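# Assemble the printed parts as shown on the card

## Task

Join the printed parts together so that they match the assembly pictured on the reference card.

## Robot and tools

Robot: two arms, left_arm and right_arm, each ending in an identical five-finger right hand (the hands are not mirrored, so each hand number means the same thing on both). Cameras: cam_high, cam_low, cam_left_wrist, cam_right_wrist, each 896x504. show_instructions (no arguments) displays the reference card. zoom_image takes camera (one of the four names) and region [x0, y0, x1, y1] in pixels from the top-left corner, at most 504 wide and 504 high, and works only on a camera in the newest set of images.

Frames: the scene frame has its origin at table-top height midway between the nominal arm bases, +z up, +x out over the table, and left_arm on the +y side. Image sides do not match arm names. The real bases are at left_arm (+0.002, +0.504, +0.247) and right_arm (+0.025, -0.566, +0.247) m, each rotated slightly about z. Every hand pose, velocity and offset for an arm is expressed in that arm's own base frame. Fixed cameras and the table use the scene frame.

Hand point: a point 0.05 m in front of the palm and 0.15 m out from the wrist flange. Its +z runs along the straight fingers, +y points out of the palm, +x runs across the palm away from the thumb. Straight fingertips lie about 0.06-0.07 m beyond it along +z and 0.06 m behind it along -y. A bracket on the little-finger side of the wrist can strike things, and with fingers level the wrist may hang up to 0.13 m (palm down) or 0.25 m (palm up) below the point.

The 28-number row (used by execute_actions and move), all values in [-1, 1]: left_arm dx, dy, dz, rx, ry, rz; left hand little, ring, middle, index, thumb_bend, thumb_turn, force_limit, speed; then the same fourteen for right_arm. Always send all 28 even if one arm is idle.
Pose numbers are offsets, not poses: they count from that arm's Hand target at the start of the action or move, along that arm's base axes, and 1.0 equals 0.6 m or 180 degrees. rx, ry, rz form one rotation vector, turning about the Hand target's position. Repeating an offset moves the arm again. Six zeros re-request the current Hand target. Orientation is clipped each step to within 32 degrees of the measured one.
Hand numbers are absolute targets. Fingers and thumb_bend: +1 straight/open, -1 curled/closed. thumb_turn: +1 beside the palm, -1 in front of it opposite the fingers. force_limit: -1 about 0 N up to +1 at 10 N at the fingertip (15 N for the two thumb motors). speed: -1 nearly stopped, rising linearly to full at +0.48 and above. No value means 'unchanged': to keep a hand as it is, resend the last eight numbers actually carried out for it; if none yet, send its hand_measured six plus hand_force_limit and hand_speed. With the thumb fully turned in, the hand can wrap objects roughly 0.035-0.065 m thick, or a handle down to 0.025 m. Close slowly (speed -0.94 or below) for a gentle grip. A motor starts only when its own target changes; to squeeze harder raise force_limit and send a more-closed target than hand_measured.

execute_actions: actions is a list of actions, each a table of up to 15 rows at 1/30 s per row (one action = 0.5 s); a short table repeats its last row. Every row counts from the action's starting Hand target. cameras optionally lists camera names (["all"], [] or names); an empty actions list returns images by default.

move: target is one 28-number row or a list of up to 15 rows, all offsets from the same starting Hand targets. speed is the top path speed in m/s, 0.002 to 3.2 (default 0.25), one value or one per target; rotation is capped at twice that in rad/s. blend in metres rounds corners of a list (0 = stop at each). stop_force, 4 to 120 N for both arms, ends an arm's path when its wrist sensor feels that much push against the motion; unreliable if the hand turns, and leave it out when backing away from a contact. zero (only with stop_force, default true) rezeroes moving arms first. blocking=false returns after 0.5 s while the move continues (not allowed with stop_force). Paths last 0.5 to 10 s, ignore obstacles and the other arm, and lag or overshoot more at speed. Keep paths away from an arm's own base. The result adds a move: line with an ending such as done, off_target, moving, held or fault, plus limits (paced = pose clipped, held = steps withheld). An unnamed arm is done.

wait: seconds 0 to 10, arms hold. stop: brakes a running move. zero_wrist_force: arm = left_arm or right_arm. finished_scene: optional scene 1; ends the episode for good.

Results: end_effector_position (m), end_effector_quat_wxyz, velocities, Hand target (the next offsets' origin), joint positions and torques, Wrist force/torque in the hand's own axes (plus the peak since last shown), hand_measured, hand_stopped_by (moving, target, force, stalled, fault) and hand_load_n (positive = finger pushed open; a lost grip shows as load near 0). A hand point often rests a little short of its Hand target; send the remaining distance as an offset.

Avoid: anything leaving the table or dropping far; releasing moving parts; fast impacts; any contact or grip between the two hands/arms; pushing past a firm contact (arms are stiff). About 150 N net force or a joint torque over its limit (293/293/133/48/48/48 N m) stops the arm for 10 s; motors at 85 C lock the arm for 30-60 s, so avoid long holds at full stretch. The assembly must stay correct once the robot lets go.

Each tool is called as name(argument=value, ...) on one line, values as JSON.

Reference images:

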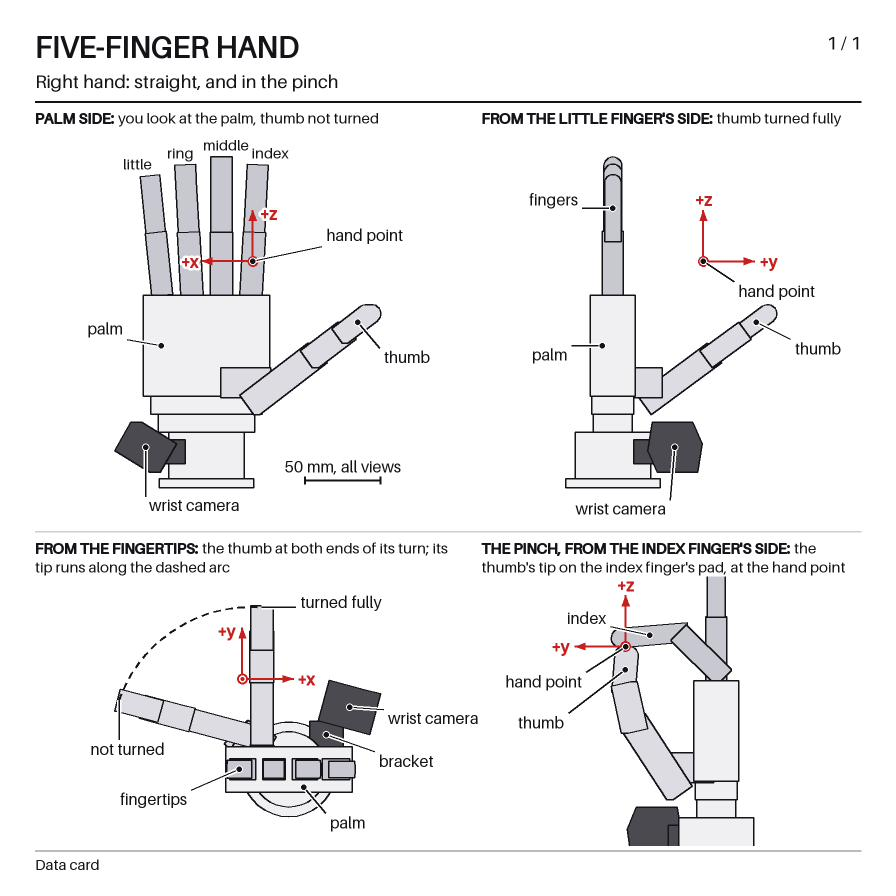

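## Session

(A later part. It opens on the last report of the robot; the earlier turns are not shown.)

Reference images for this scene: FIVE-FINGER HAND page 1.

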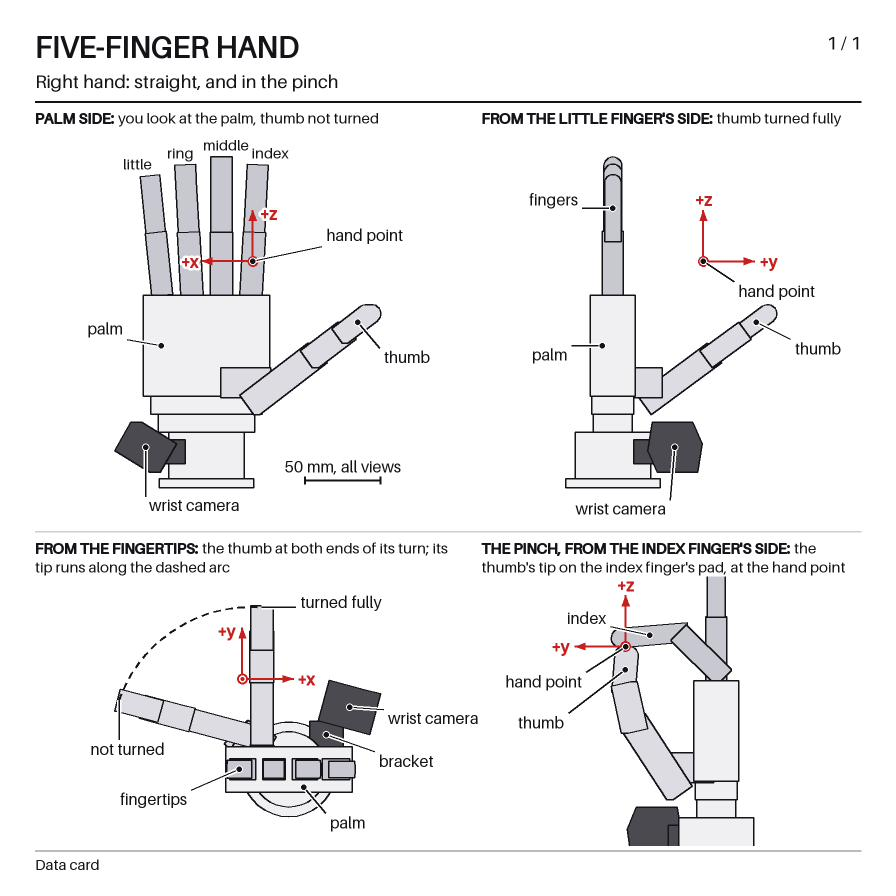

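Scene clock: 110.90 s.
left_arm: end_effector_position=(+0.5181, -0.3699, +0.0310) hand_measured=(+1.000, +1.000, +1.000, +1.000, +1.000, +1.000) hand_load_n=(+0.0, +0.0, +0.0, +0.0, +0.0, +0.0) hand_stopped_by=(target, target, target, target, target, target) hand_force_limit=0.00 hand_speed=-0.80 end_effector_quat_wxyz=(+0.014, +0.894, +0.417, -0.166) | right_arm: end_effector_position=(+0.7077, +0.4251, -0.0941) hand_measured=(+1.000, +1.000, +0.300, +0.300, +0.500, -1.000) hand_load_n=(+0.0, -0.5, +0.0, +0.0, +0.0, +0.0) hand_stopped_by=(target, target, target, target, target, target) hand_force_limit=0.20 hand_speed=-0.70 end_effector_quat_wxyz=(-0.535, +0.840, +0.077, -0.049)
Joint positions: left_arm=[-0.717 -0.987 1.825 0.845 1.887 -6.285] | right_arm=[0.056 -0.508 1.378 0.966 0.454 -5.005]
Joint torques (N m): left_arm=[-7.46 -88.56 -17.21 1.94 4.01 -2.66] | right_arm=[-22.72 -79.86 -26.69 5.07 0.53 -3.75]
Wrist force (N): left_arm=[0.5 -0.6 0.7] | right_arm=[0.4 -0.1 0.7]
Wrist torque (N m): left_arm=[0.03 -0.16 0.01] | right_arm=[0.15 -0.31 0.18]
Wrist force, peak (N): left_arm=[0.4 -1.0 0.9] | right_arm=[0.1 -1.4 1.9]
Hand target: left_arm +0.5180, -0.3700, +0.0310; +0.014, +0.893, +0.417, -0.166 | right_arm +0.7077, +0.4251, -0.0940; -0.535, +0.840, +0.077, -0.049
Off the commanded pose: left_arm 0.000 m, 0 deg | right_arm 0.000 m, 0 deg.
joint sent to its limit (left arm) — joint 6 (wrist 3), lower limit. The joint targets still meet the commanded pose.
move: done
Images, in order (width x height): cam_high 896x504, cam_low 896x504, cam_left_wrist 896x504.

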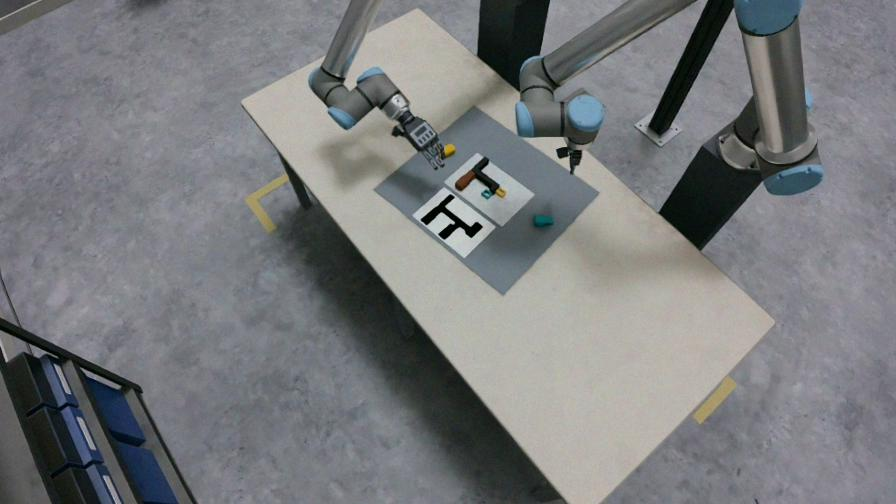

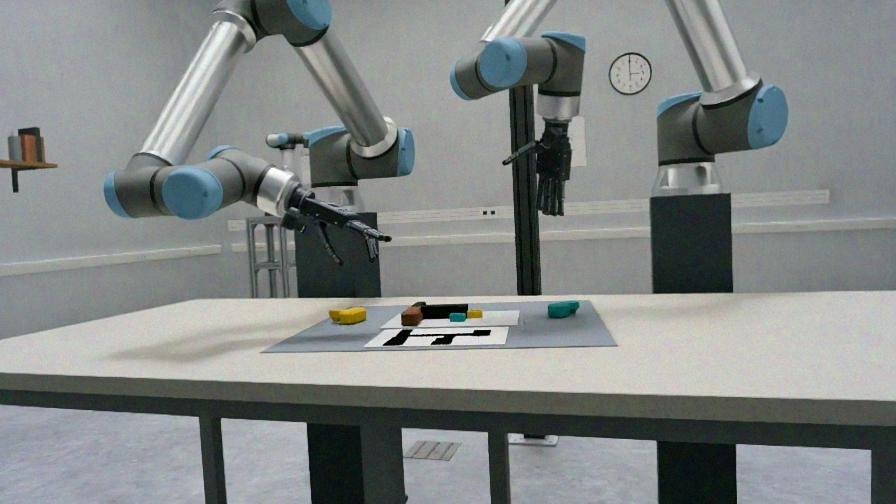

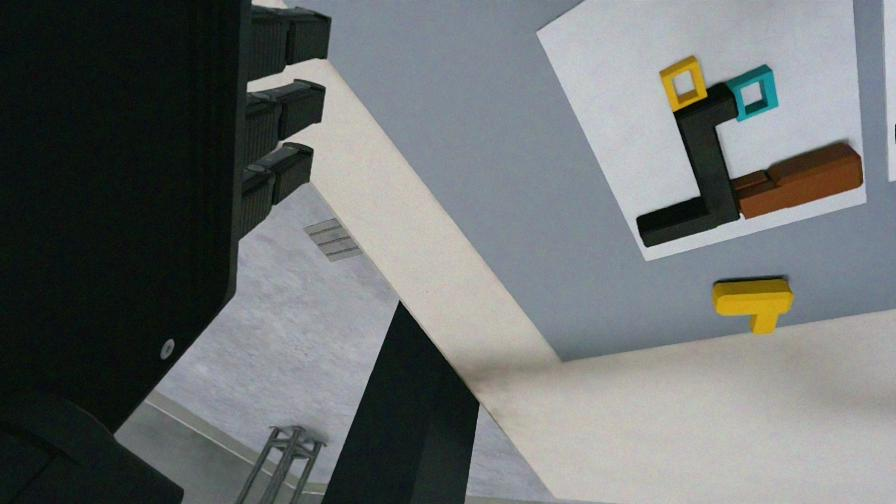

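move(target=[[0,0.1667,0.5,0,0,0,1,1,1,1,1,1,0,-0.8,0,0,0.02,0,0,0,1,1,0.4,0.4,0.5,-1,0,-0.2],[0,0.1667,0.5,0,0,0,1,1,1,1,1,1,0,-0.8,-0.3007,0.6262,-0.06,0,0,-0.2956,1,1,0.4,0.4,0.5,-1,0,-0.2]], speed=0.35, cameras=["cam_right_wrist", "cam_low", "cam_high", "cam_left_wrist"])

zoom_image(camera="cam_right_wrist", region=[540, 80, 800, 340])

Scene clock: 115.50 s.
left_arm: end_effector_position=(+0.5180, -0.2700, +0.3310) hand_measured=(+1.000, +1.000, +1.000, +1.000, +1.000, +1.000) hand_load_n=(+0.0, +0.0, +0.0, +0.0, +0.0, +0.0) hand_stopped_by=(target, target, target, target, target, target) hand_force_limit=0.00 hand_speed=-0.80 end_effector_quat_wxyz=(+0.014, +0.893, +0.417, -0.166) | right_arm: end_effector_position=(+0.5273, +0.8007, -0.1300) hand_measured=(+1.000, +1.000, +0.400, +0.400, +0.500, -1.000) hand_load_n=(+0.0, +0.0, +0.0, -0.5, +0.0, +0.0) hand_stopped_by=(target, target, target, target, target, target) hand_force_limit=0.00 hand_speed=-0.20 end_effector_quat_wxyz=(-0.500, +0.786, -0.307, +0.195)
Joint positions: left_arm=[-0.581 -1.32 1.701 1.345 1.868 -6.144] | right_arm=[0.757 -0.777 1.725 -0.51 1.509 -3.17]
Joint torques (N m): left_arm=[12.3 -75.61 -40.62 6.71 -3.64 2.21] | right_arm=[17.02 -64.3 -29.81 1.75 1.74 3.56]
Wrist force (N): left_arm=[0.6 -0.3 0.6] | right_arm=[0.6 -0.1 0.9]
Wrist torque (N m): left_arm=[0.05 -0.18 -0.12] | right_arm=[0.13 -0.32 0.00]
Wrist force, peak (N): left_arm=[0.6 -0.3 2.1] | right_arm=[-1.4 -0.5 1.7]
Hand target: left_arm +0.5180, -0.2700, +0.3310; +0.014, +0.893, +0.417, -0.166 | right_arm +0.5273, +0.8008, -0.1300; -0.500, +0.785, -0.308, +0.196
Off the commanded pose: left_arm 0.000 m, 0 deg | right_arm 0.000 m, 0 deg.
move: done

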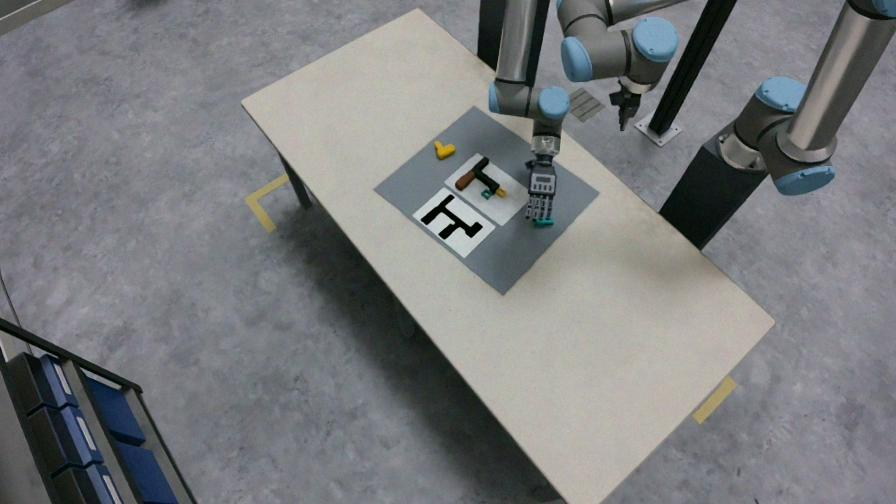

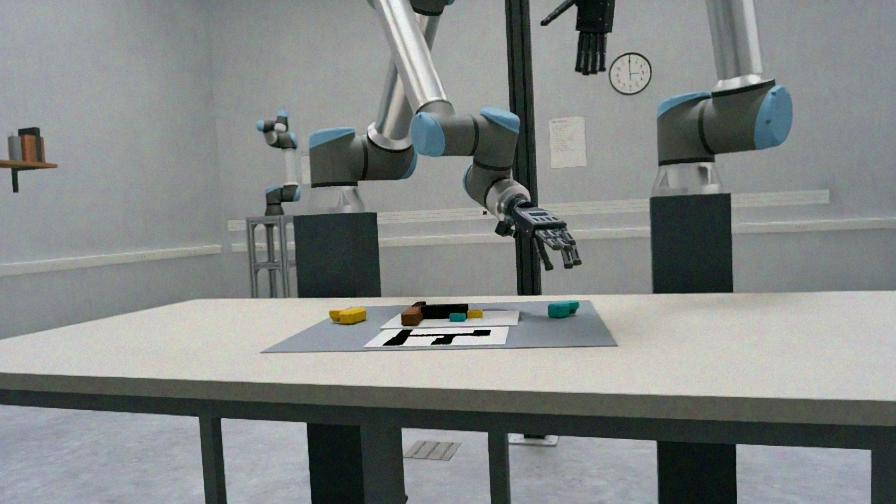

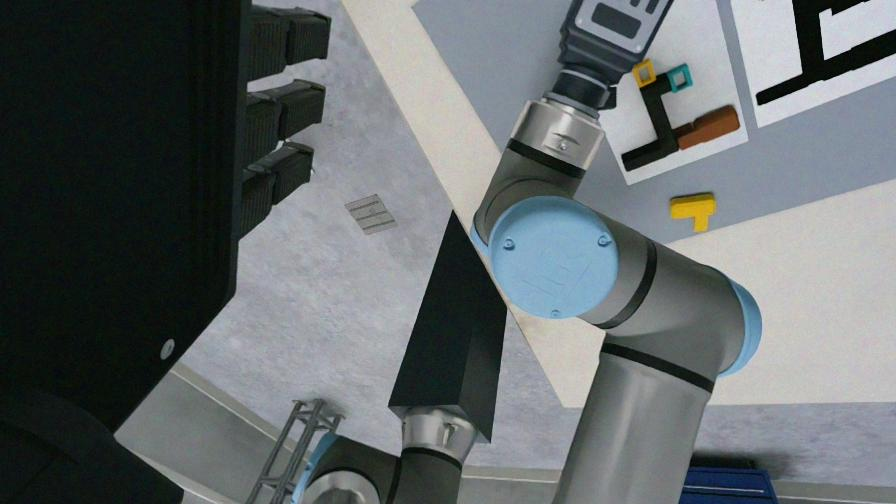

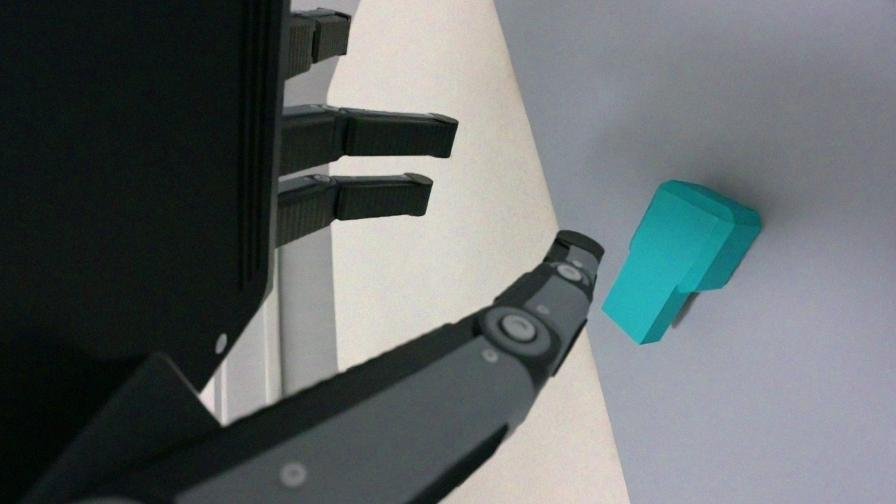

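Scaled by 1.938.

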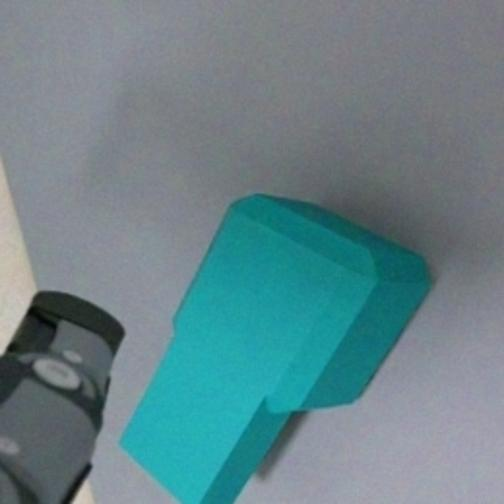

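move(target=[[0,0,0,0,0,0,1,1,1,1,1,1,0,-0.8,-0.0062,-0.0067,-0.06,0,0,0,1,1,0.4,0.4,0.5,-1,0,-0.2],[0,0,0,0,0,0,1,1,1,1,1,1,0,-0.8,-0.0062,-0.0067,-0.1445,0,0,0,1,1,0.4,0.4,0.5,-1,0,-0.2]], speed=0.08, stop_force=6, cameras=["cam_right_wrist", "cam_low"])

zoom_image(camera="cam_right_wrist", region=[400, 100, 640, 340])

zoom_image(camera="cam_low", region=[500, 250, 620, 330])

Scene clock: 119.73 s.
left_arm: end_effector_position=(+0.5180, -0.2700, +0.3310) hand_measured=(+1.000, +1.000, +1.000, +1.000, +1.000, +1.000) hand_load_n=(+0.0, +0.0, +0.0, +0.0, +0.0, +0.0) hand_stopped_by=(target, target, target, target, target, target) hand_force_limit=0.00 hand_speed=-0.80 end_effector_quat_wxyz=(+0.014, +0.893, +0.417, -0.166) | right_arm: end_effector_position=(+0.5236, +0.7967, -0.2167) hand_measured=(+1.000, +1.000, +0.400, +0.400, +0.500, -1.000) hand_load_n=(+0.0, +0.0, +0.0, +0.0, +0.0, +0.5) hand_stopped_by=(target, target, target, target, target, target) hand_force_limit=0.00 hand_speed=-0.20 end_effector_quat_wxyz=(-0.500, +0.785, -0.308, +0.196)
Joint positions: left_arm=[-0.581 -1.32 1.701 1.345 1.868 -6.144] | right_arm=[0.757 -0.661 1.718 -0.619 1.509 -3.17]
Joint torques (N m): left_arm=[12.73 -72.86 -40.27 7.04 -3.36 2.08] | right_arm=[6.37 -70.16 -25.29 -1.88 0.67 1.28]
Wrist force (N): left_arm=[0.5 -0.2 0.6] | right_arm=[0.3 0.0 0.9]
Wrist torque (N m): left_arm=[0.07 -0.15 -0.13] | right_arm=[0.14 -0.28 0.00]
Wrist force, peak (N): left_arm=[1.1 -0.3 0.8] | right_arm=[0.5 -0.7 1.5]
Hand target: left_arm +0.5180, -0.2700, +0.3310; +0.014, +0.893, +0.417, -0.166 | right_arm +0.5236, +0.7968, -0.2167; -0.500, +0.785, -0.308, +0.196
Off the commanded pose: left_arm 0.000 m, 0 deg | right_arm 0.000 m, 0 deg.
move: done
Images, in order (width x height): cam_low 896x504, cam_right_wrist 896x504.

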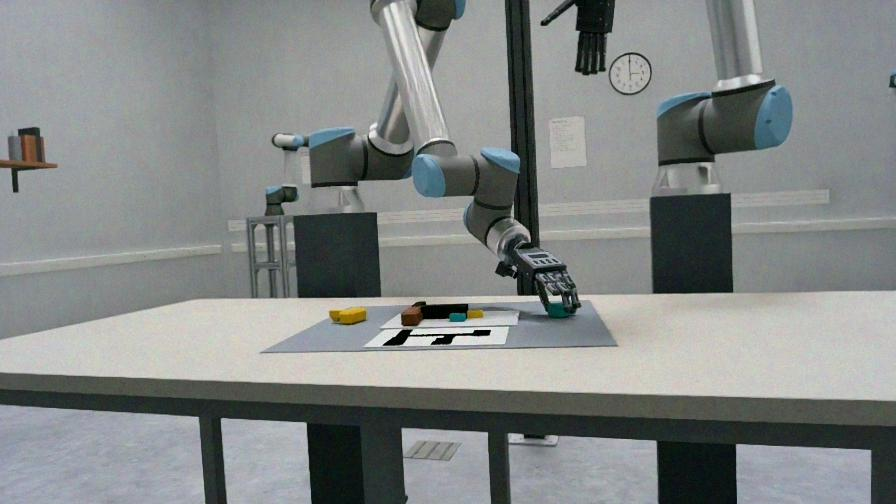

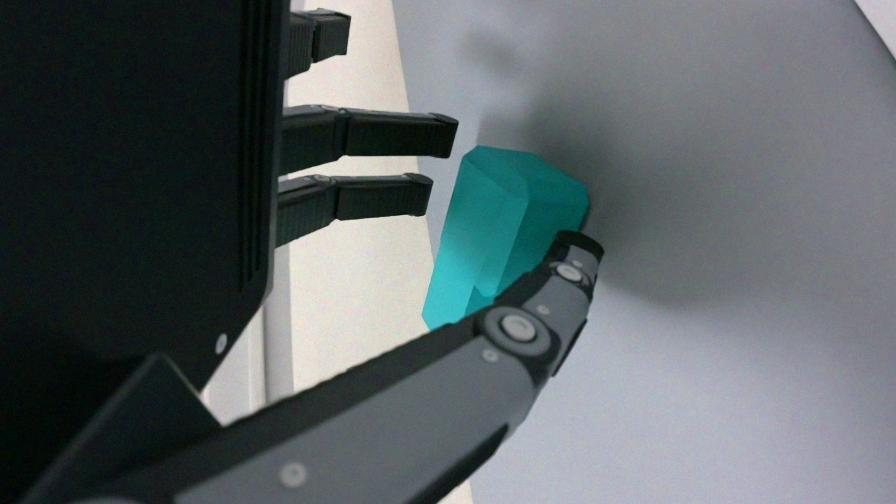

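Scaled by 2.100.

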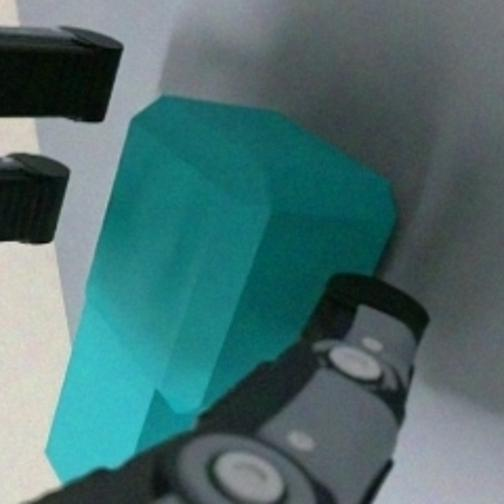

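Scaled by 4.200.

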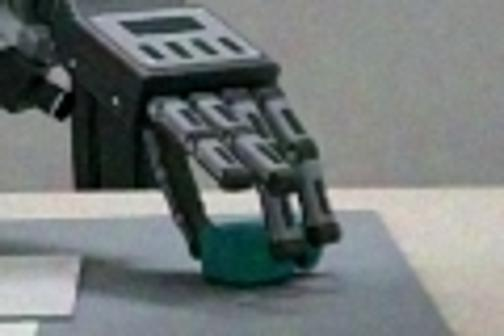

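move(target=[[0,0,0,0,0,0,1,1,1,1,1,1,0,-0.8,0,0,0,0,0,0,1,1,0.2,0.2,0.5,-1,0.3,-0.4],[0,0,0,0,0,0,1,1,1,1,1,1,0,-0.8,0,0,0,0,0,0,1,1,-0.5,-0.5,0.5,-1,0.3,-0.9],[0,0,0,0,0,0,1,1,1,1,1,1,0,-0.8,0,0,0.1,0,0,0,1,1,-0.5,-0.5,0.5,-1,0.3,-0.9]], speed=0.08, cameras=["cam_right_wrist", "cam_low"])

zoom_image(camera="cam_right_wrist", region=[400, 100, 640, 340])

zoom_image(camera="cam_low", region=[500, 230, 620, 310])

Scene clock: 122.93 s.
left_arm: end_effector_position=(+0.5180, -0.2700, +0.3310) hand_measured=(+1.000, +1.000, +1.000, +1.000, +1.000, +1.000) hand_load_n=(+0.0, +0.0, +0.0, +0.0, +0.0, +0.0) hand_stopped_by=(target, target, target, target, target, target) hand_force_limit=0.00 hand_speed=-0.80 end_effector_quat_wxyz=(+0.014, +0.893, +0.417, -0.166) | right_arm: end_effector_position=(+0.5235, +0.7968, -0.1571) hand_measured=(+1.000, +1.000, +0.036, +0.026, +0.502, -1.000) hand_load_n=(+0.0, -0.5, +4.0, +5.5, +8.0, -2.5) hand_stopped_by=(target, target, force, force, target, target) hand_force_limit=0.30 hand_speed=-0.90 end_effector_quat_wxyz=(-0.500, +0.785, -0.308, +0.196)
Joint positions: left_arm=[-0.581 -1.32 1.701 1.345 1.868 -6.144] | right_arm=[0.757 -0.746 1.734 -0.551 1.509 -3.17]
Joint torques (N m): left_arm=[13.48 -71.57 -39.87 6.77 -3.84 1.91] | right_arm=[5.34 -93.36 -13.25 1.53 -1.04 0.67]
Wrist force (N): left_arm=[0.7 -0.2 0.2] | right_arm=[0.2 -0.4 1.1]
Wrist torque (N m): left_arm=[0.09 -0.18 -0.12] | right_arm=[0.06 -0.26 -0.02]
Wrist force, peak (N): left_arm=[0.7 -0.3 1.0] | right_arm=[-0.7 -8.6 -2.3]
Hand target: left_arm +0.5180, -0.2700, +0.3310; +0.014, +0.893, +0.417, -0.166 | right_arm +0.5236, +0.7968, -0.1567; -0.500, +0.785, -0.308, +0.196
Off the commanded pose: left_arm 0.000 m, 0 deg | right_arm 0.000 m, 0 deg.
move: done
Images, in order (width x height): cam_low 896x504, cam_right_wrist 896x504.

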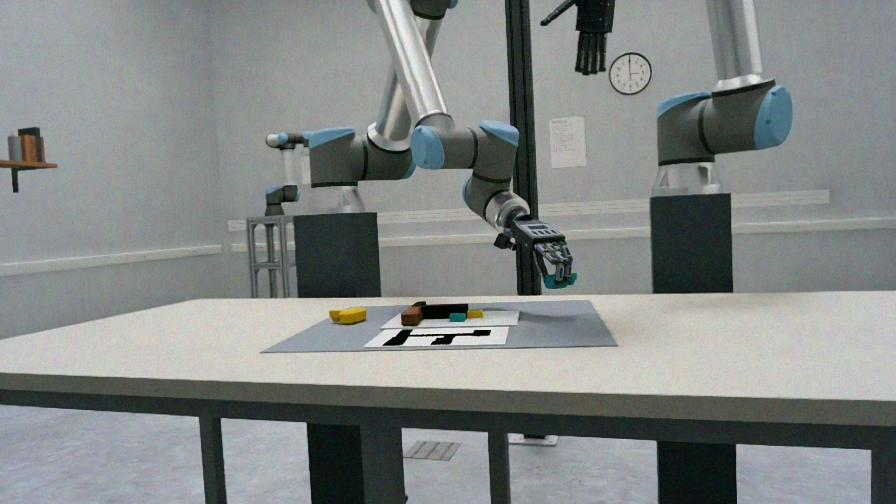

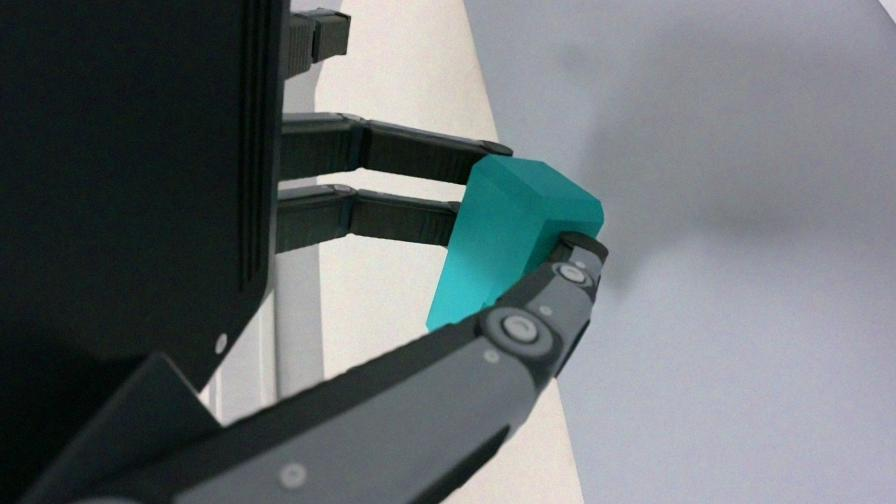

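Scaled by 2.100.

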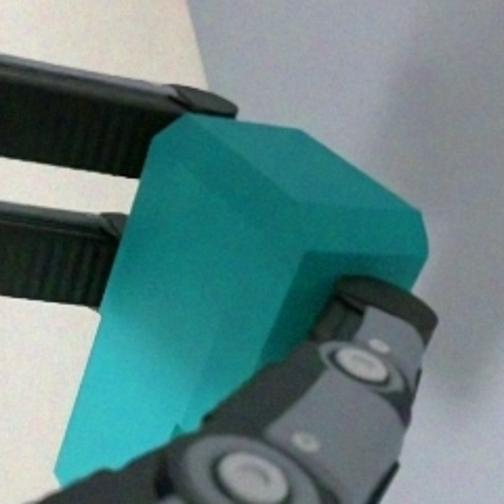

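Scaled by 4.200.

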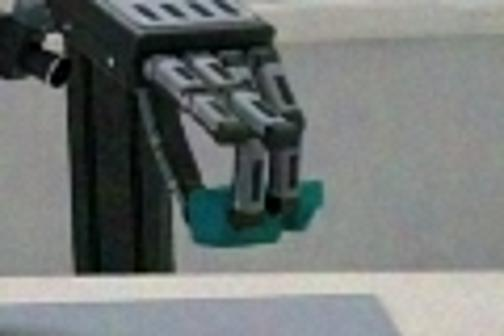

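move(target=[[0,0,0,0,0,0,1,1,1,1,1,1,0,-0.8,0.1862,-0.3177,0.01,0,0,0.2956,1,1,-0.5,-0.5,0.5,-1,0.3,-0.9],[0,-0.1667,-0.5,0,0,0,1,1,1,1,1,1,0,-0.8,0.1862,-0.3177,-0.0217,0,0,0.2956,1,1,-0.5,-0.5,0.5,-1,0.3,-0.9]], speed=0.3, cameras=["cam_left_wrist", "cam_right_wrist", "cam_low"])

zoom_image(camera="cam_left_wrist", region=[700, 40, 860, 200])

zoom_image(camera="cam_low", region=[400, 250, 510, 335])

Scene clock: 127.93 s.
left_arm: end_effector_position=(+0.5181, -0.3698, +0.0313) hand_measured=(+1.000, +1.000, +1.000, +1.000, +1.000, +1.000) hand_load_n=(+0.0, +0.0, +0.0, +0.0, +0.0, +0.0) hand_stopped_by=(target, target, target, target, target, target) hand_force_limit=0.00 hand_speed=-0.80 end_effector_quat_wxyz=(+0.014, +0.894, +0.417, -0.166) | right_arm: end_effector_position=(+0.6353, +0.6061, -0.1697) hand_measured=(+1.000, +1.000, +0.036, +0.026, +0.502, -1.000) hand_load_n=(+0.0, +0.0, +4.0, +5.5, +8.0, -2.5) hand_stopped_by=(target, target, force, force, target, target) hand_force_limit=0.30 hand_speed=-0.90 end_effector_quat_wxyz=(-0.535, +0.840, +0.077, -0.049)
Joint positions: left_arm=[-0.717 -0.987 1.825 0.846 1.887 -6.285] | right_arm=[0.298 -0.485 1.362 0.452 0.451 -4.445]
Joint torques (N m): left_arm=[-11.15 -59.82 -29.61 0.84 4.53 -3.44] | right_arm=[16.54 -78.22 -28.48 1.96 0.23 -3.6]
Wrist force (N): left_arm=[0.4 -0.5 1.0] | right_arm=[0.4 -0.1 1.0]
Wrist torque (N m): left_arm=[0.03 -0.14 0.01] | right_arm=[0.12 -0.31 0.16]
Wrist force, peak (N): left_arm=[0.6 -0.6 1.9] | right_arm=[-0.9 -0.7 1.5]
Hand target: left_arm +0.5180, -0.3700, +0.0310; +0.014, +0.893, +0.417, -0.166 | right_arm +0.6353, +0.6061, -0.1698; -0.535, +0.840, +0.077, -0.049
Off the commanded pose: left_arm 0.000 m, 0 deg | right_arm 0.000 m, 0 deg.
joint sent to its limit (left arm) — joint 6 (wrist 3), lower limit. The joint targets still meet the commanded pose.
move: done
Images, in order (width x height): cam_low 896x504, cam_left_wrist 896x504, cam_right_wrist 896x504.

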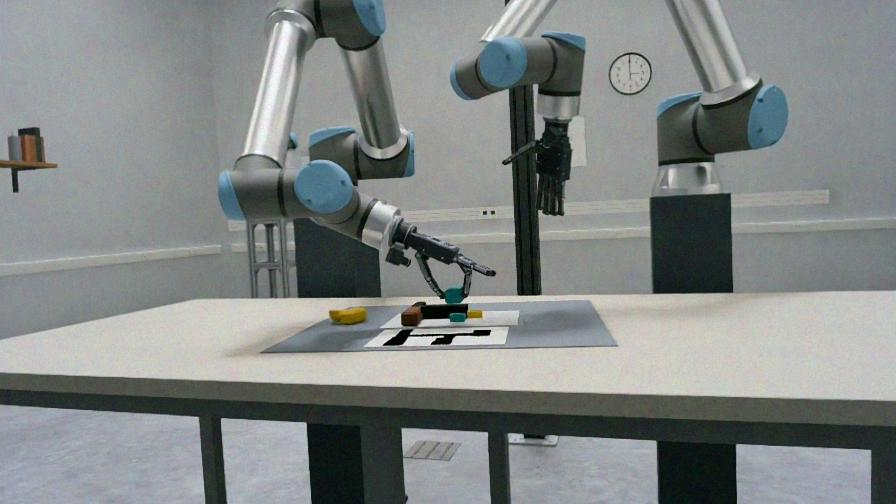

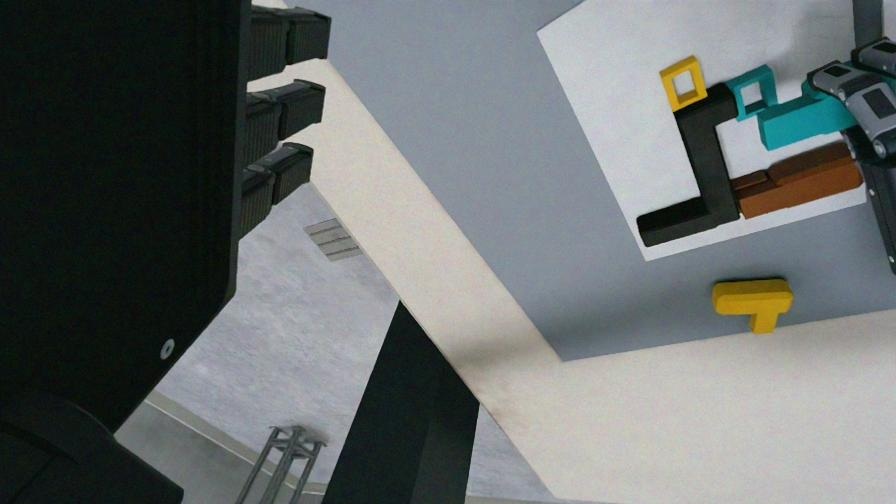

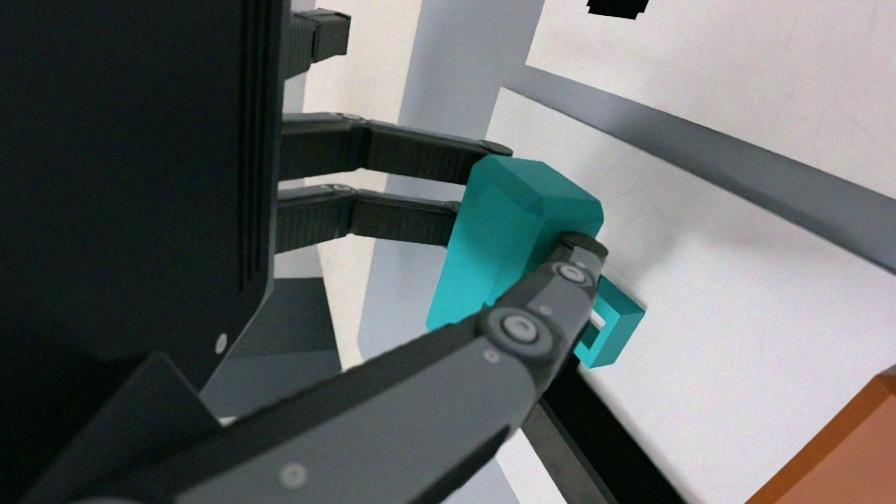

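Scaled by 3.150.

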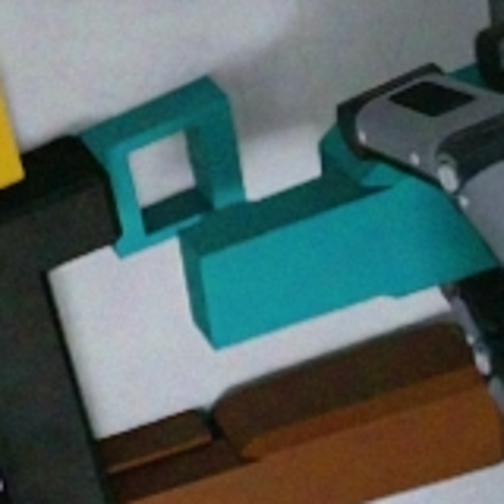

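Scaled by 4.582.

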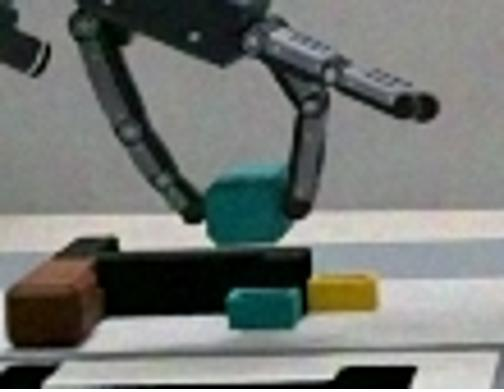

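move(target=[[0,0,0,0,0,0,1,1,1,1,1,1,0,-0.8,-0.0012,-0.002,-0.0483,0,0,0,1,1,-0.5,-0.5,0.5,-1,0.3,-0.9]], speed=0.08, stop_force=6, cameras=["cam_left_wrist", "cam_low"])

zoom_image(camera="cam_left_wrist", region=[725, 50, 825, 150])

zoom_image(camera="cam_low", region=[425, 275, 495, 330])

Scene clock: 130.23 s.
left_arm: end_effector_position=(+0.5181, -0.3699, +0.0310) hand_measured=(+1.000, +1.000, +1.000, +1.000, +1.000, +1.000) hand_load_n=(+0.0, +0.0, +0.0, +0.0, +0.0, +0.0) hand_stopped_by=(target, target, target, target, target, target) hand_force_limit=0.00 hand_speed=-0.80 end_effector_quat_wxyz=(+0.014, +0.894, +0.417, -0.166) | right_arm: end_effector_position=(+0.6346, +0.6049, -0.1987) hand_measured=(+1.000, +1.000, +0.036, +0.026, +0.502, -1.000) hand_load_n=(+0.0, +0.0, +4.0, +5.5, +8.0, -2.5) hand_stopped_by=(target, target, force, force, target, target) hand_force_limit=0.30 hand_speed=-0.90 end_effector_quat_wxyz=(-0.535, +0.840, +0.077, -0.049)
Joint positions: left_arm=[-0.717 -0.987 1.825 0.845 1.887 -6.285] | right_arm=[0.297 -0.448 1.351 0.429 0.451 -4.447]
Joint torques (N m): left_arm=[-10.21 -59.91 -29.31 0.98 4.41 -3.22] | right_arm=[-27.16 -82.94 -26.66 1.85 -3.99 -3.65]
Wrist force (N): left_arm=[0.3 -0.2 0.5] | right_arm=[0.5 0.0 0.6]
Wrist torque (N m): left_arm=[0.11 -0.13 0.01] | right_arm=[0.16 -0.30 0.17]
Wrist force, peak (N): left_arm=[0.6 -0.9 0.7] | right_arm=[0.5 0.1 1.4]
Hand target: left_arm +0.5180, -0.3700, +0.0310; +0.014, +0.893, +0.417, -0.166 | right_arm +0.6346, +0.6049, -0.1987; -0.535, +0.840, +0.077, -0.049
Off the commanded pose: left_arm 0.000 m, 0 deg | right_arm 0.000 m, 0 deg.
joint sent to its limit (left arm) — joint 6 (wrist 3), lower limit. The joint targets still meet the commanded pose.
move: done
Images, in order (width x height): cam_low 896x504, cam_left_wrist 896x504.

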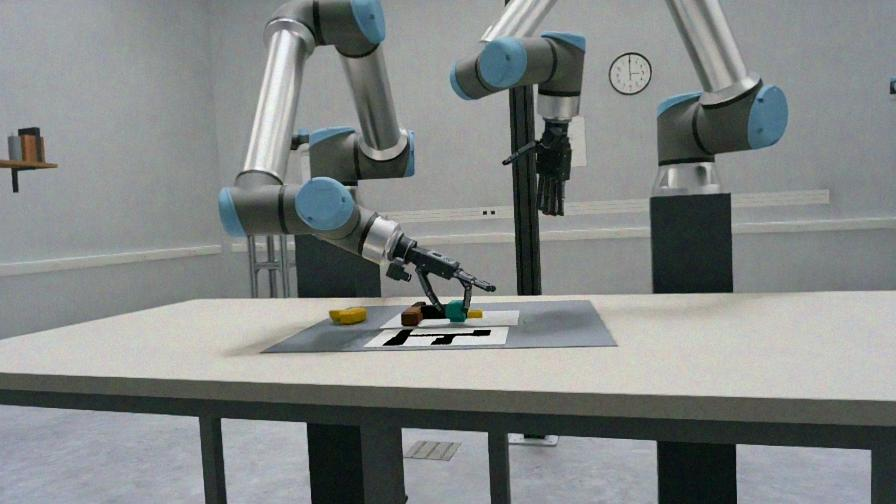

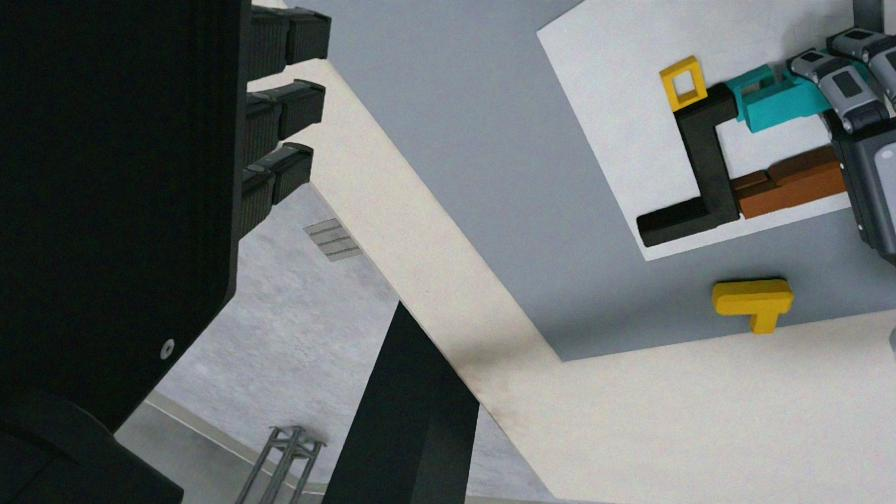

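Scaled by 5.040.

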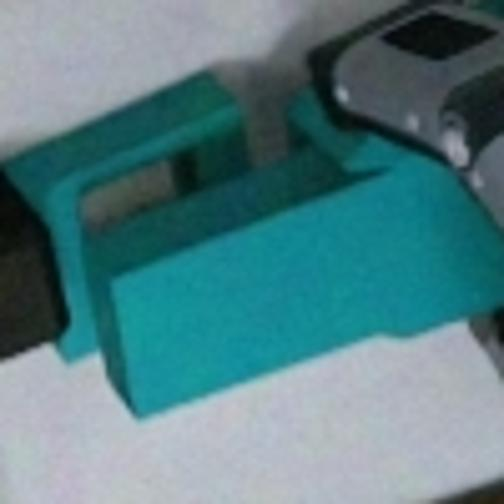

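Scaled by 7.200.

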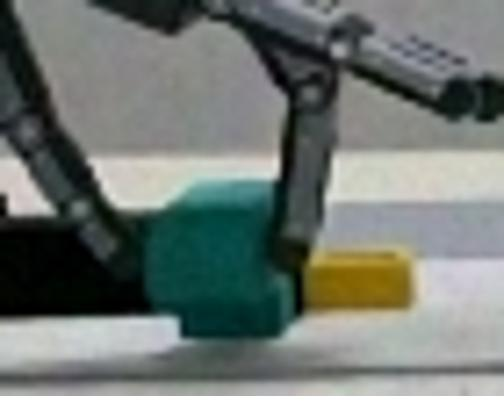

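zoom_image(camera="cam_left_wrist", region=[732, 62, 792, 122])

Scaled by 8.400.

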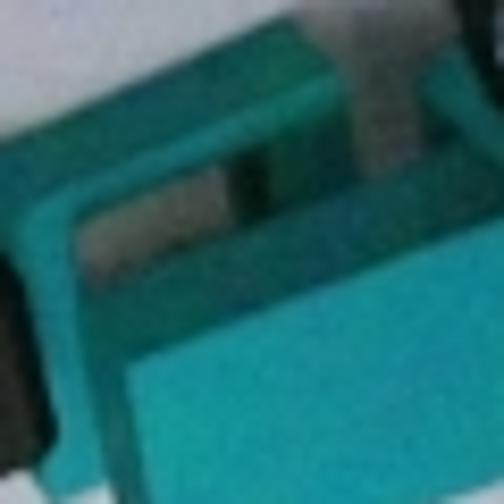

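move(target=[[0,0,0,0,0,0,1,1,1,1,1,1,0,-0.8,0,0,-0.01,0,0,0,1,1,-0.5,-0.5,0.5,-1,0.3,-0.9]], speed=0.03, stop_force=5, cameras=["cam_left_wrist", "cam_low", "cam_right_wrist"])

zoom_image(camera="cam_left_wrist", region=[725, 50, 825, 150])

zoom_image(camera="cam_low", region=[425, 275, 495, 330])

zoom_image(camera="cam_right_wrist", region=[400, 100, 640, 340])

Scene clock: 132.63 s.
left_arm: end_effector_position=(+0.5181, -0.3699, +0.0310) hand_measured=(+1.000, +1.000, +1.000, +1.000, +1.000, +1.000) hand_load_n=(+0.0, +0.0, +0.0, +0.0, +0.0, +0.0) hand_stopped_by=(target, target, target, target, target, target) hand_force_limit=0.00 hand_speed=-0.80 end_effector_quat_wxyz=(+0.014, +0.894, +0.417, -0.166) | right_arm: end_effector_position=(+0.6346, +0.6049, -0.2047) hand_measured=(+1.000, +1.000, +0.036, +0.026, +0.502, -1.000) hand_load_n=(+0.0, +0.0, +4.5, +5.5, +8.0, -2.5) hand_stopped_by=(target, target, force, force, target, target) hand_force_limit=0.30 hand_speed=-0.90 end_effector_quat_wxyz=(-0.535, +0.840, +0.077, -0.049)
Joint positions: left_arm=[-0.717 -0.987 1.825 0.845 1.887 -6.285] | right_arm=[0.297 -0.44 1.348 0.424 0.451 -4.447]
Joint torques (N m): left_arm=[-8.7 -61.04 -28.6 1.05 4.04 -3.19] | right_arm=[-21.32 -80.7 -27.59 1.68 -3.31 -2.66]
Wrist force (N): left_arm=[0.7 -0.6 0.3] | right_arm=[0.3 -0.4 1.4]
Wrist torque (N m): left_arm=[0.05 -0.18 0.03] | right_arm=[0.05 -0.28 0.14]
Wrist force, peak (N): left_arm=[0.4 -0.7 0.9] | right_arm=[0.5 0.0 1.5]
Hand target: left_arm +0.5180, -0.3700, +0.0310; +0.014, +0.893, +0.417, -0.166 | right_arm +0.6346, +0.6049, -0.2047; -0.535, +0.840, +0.077, -0.049
Off the commanded pose: left_arm 0.000 m, 0 deg | right_arm 0.000 m, 0 deg.
joint sent to its limit (left arm) — joint 6 (wrist 3), lower limit. The joint targets still meet the commanded pose.
move: done
Images, in order (width x height): cam_low 896x504, cam_left_wrist 896x504, cam_right_wrist 896x504.

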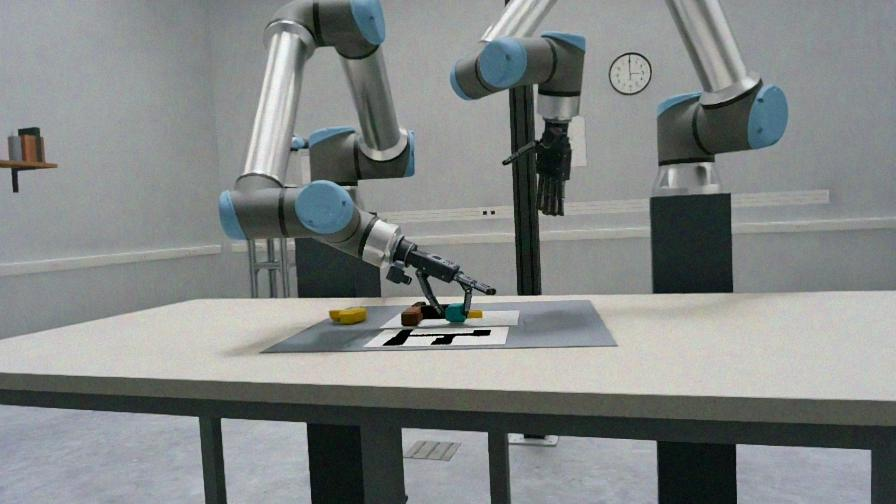

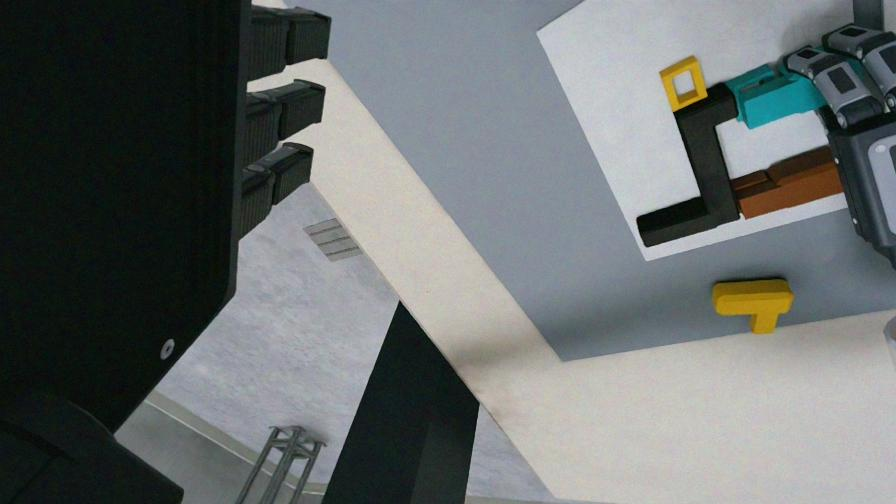

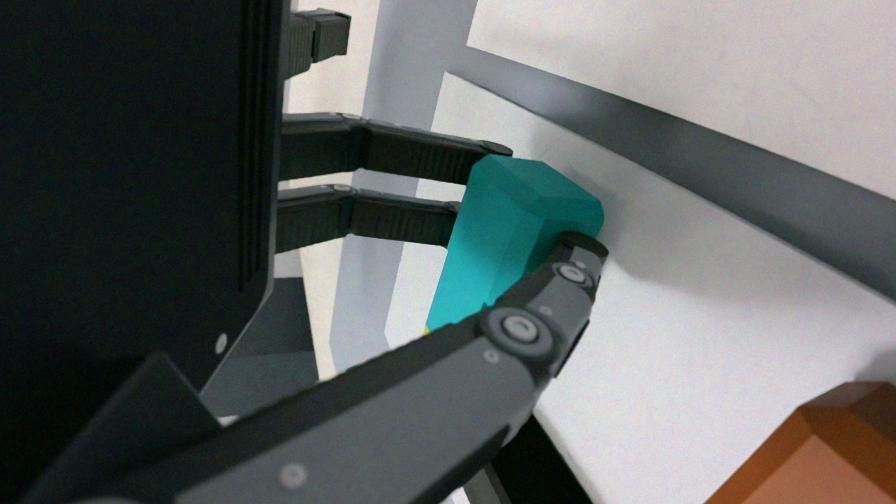

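Scaled by 5.040.

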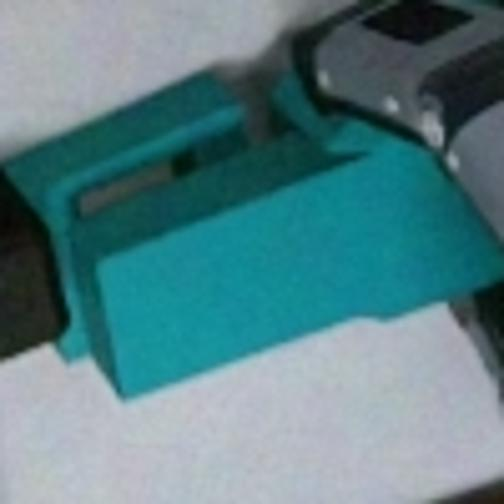

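Scaled by 7.200.

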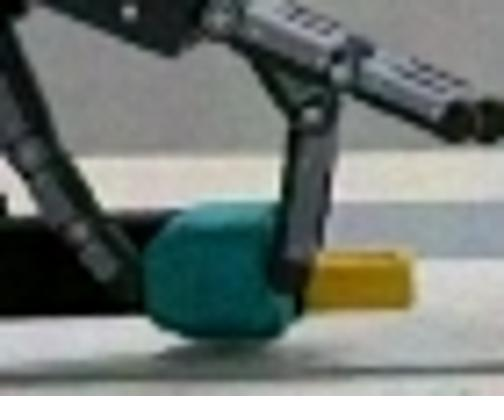

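Scaled by 2.100.

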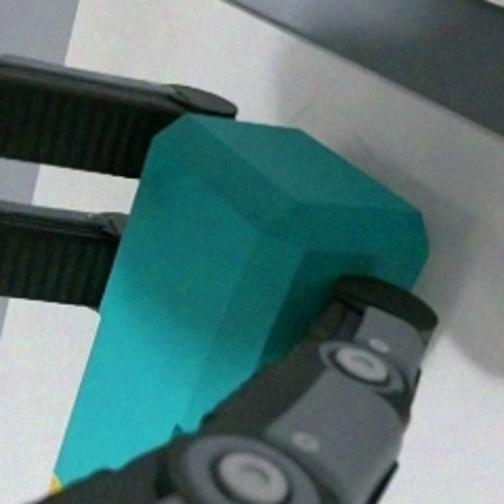

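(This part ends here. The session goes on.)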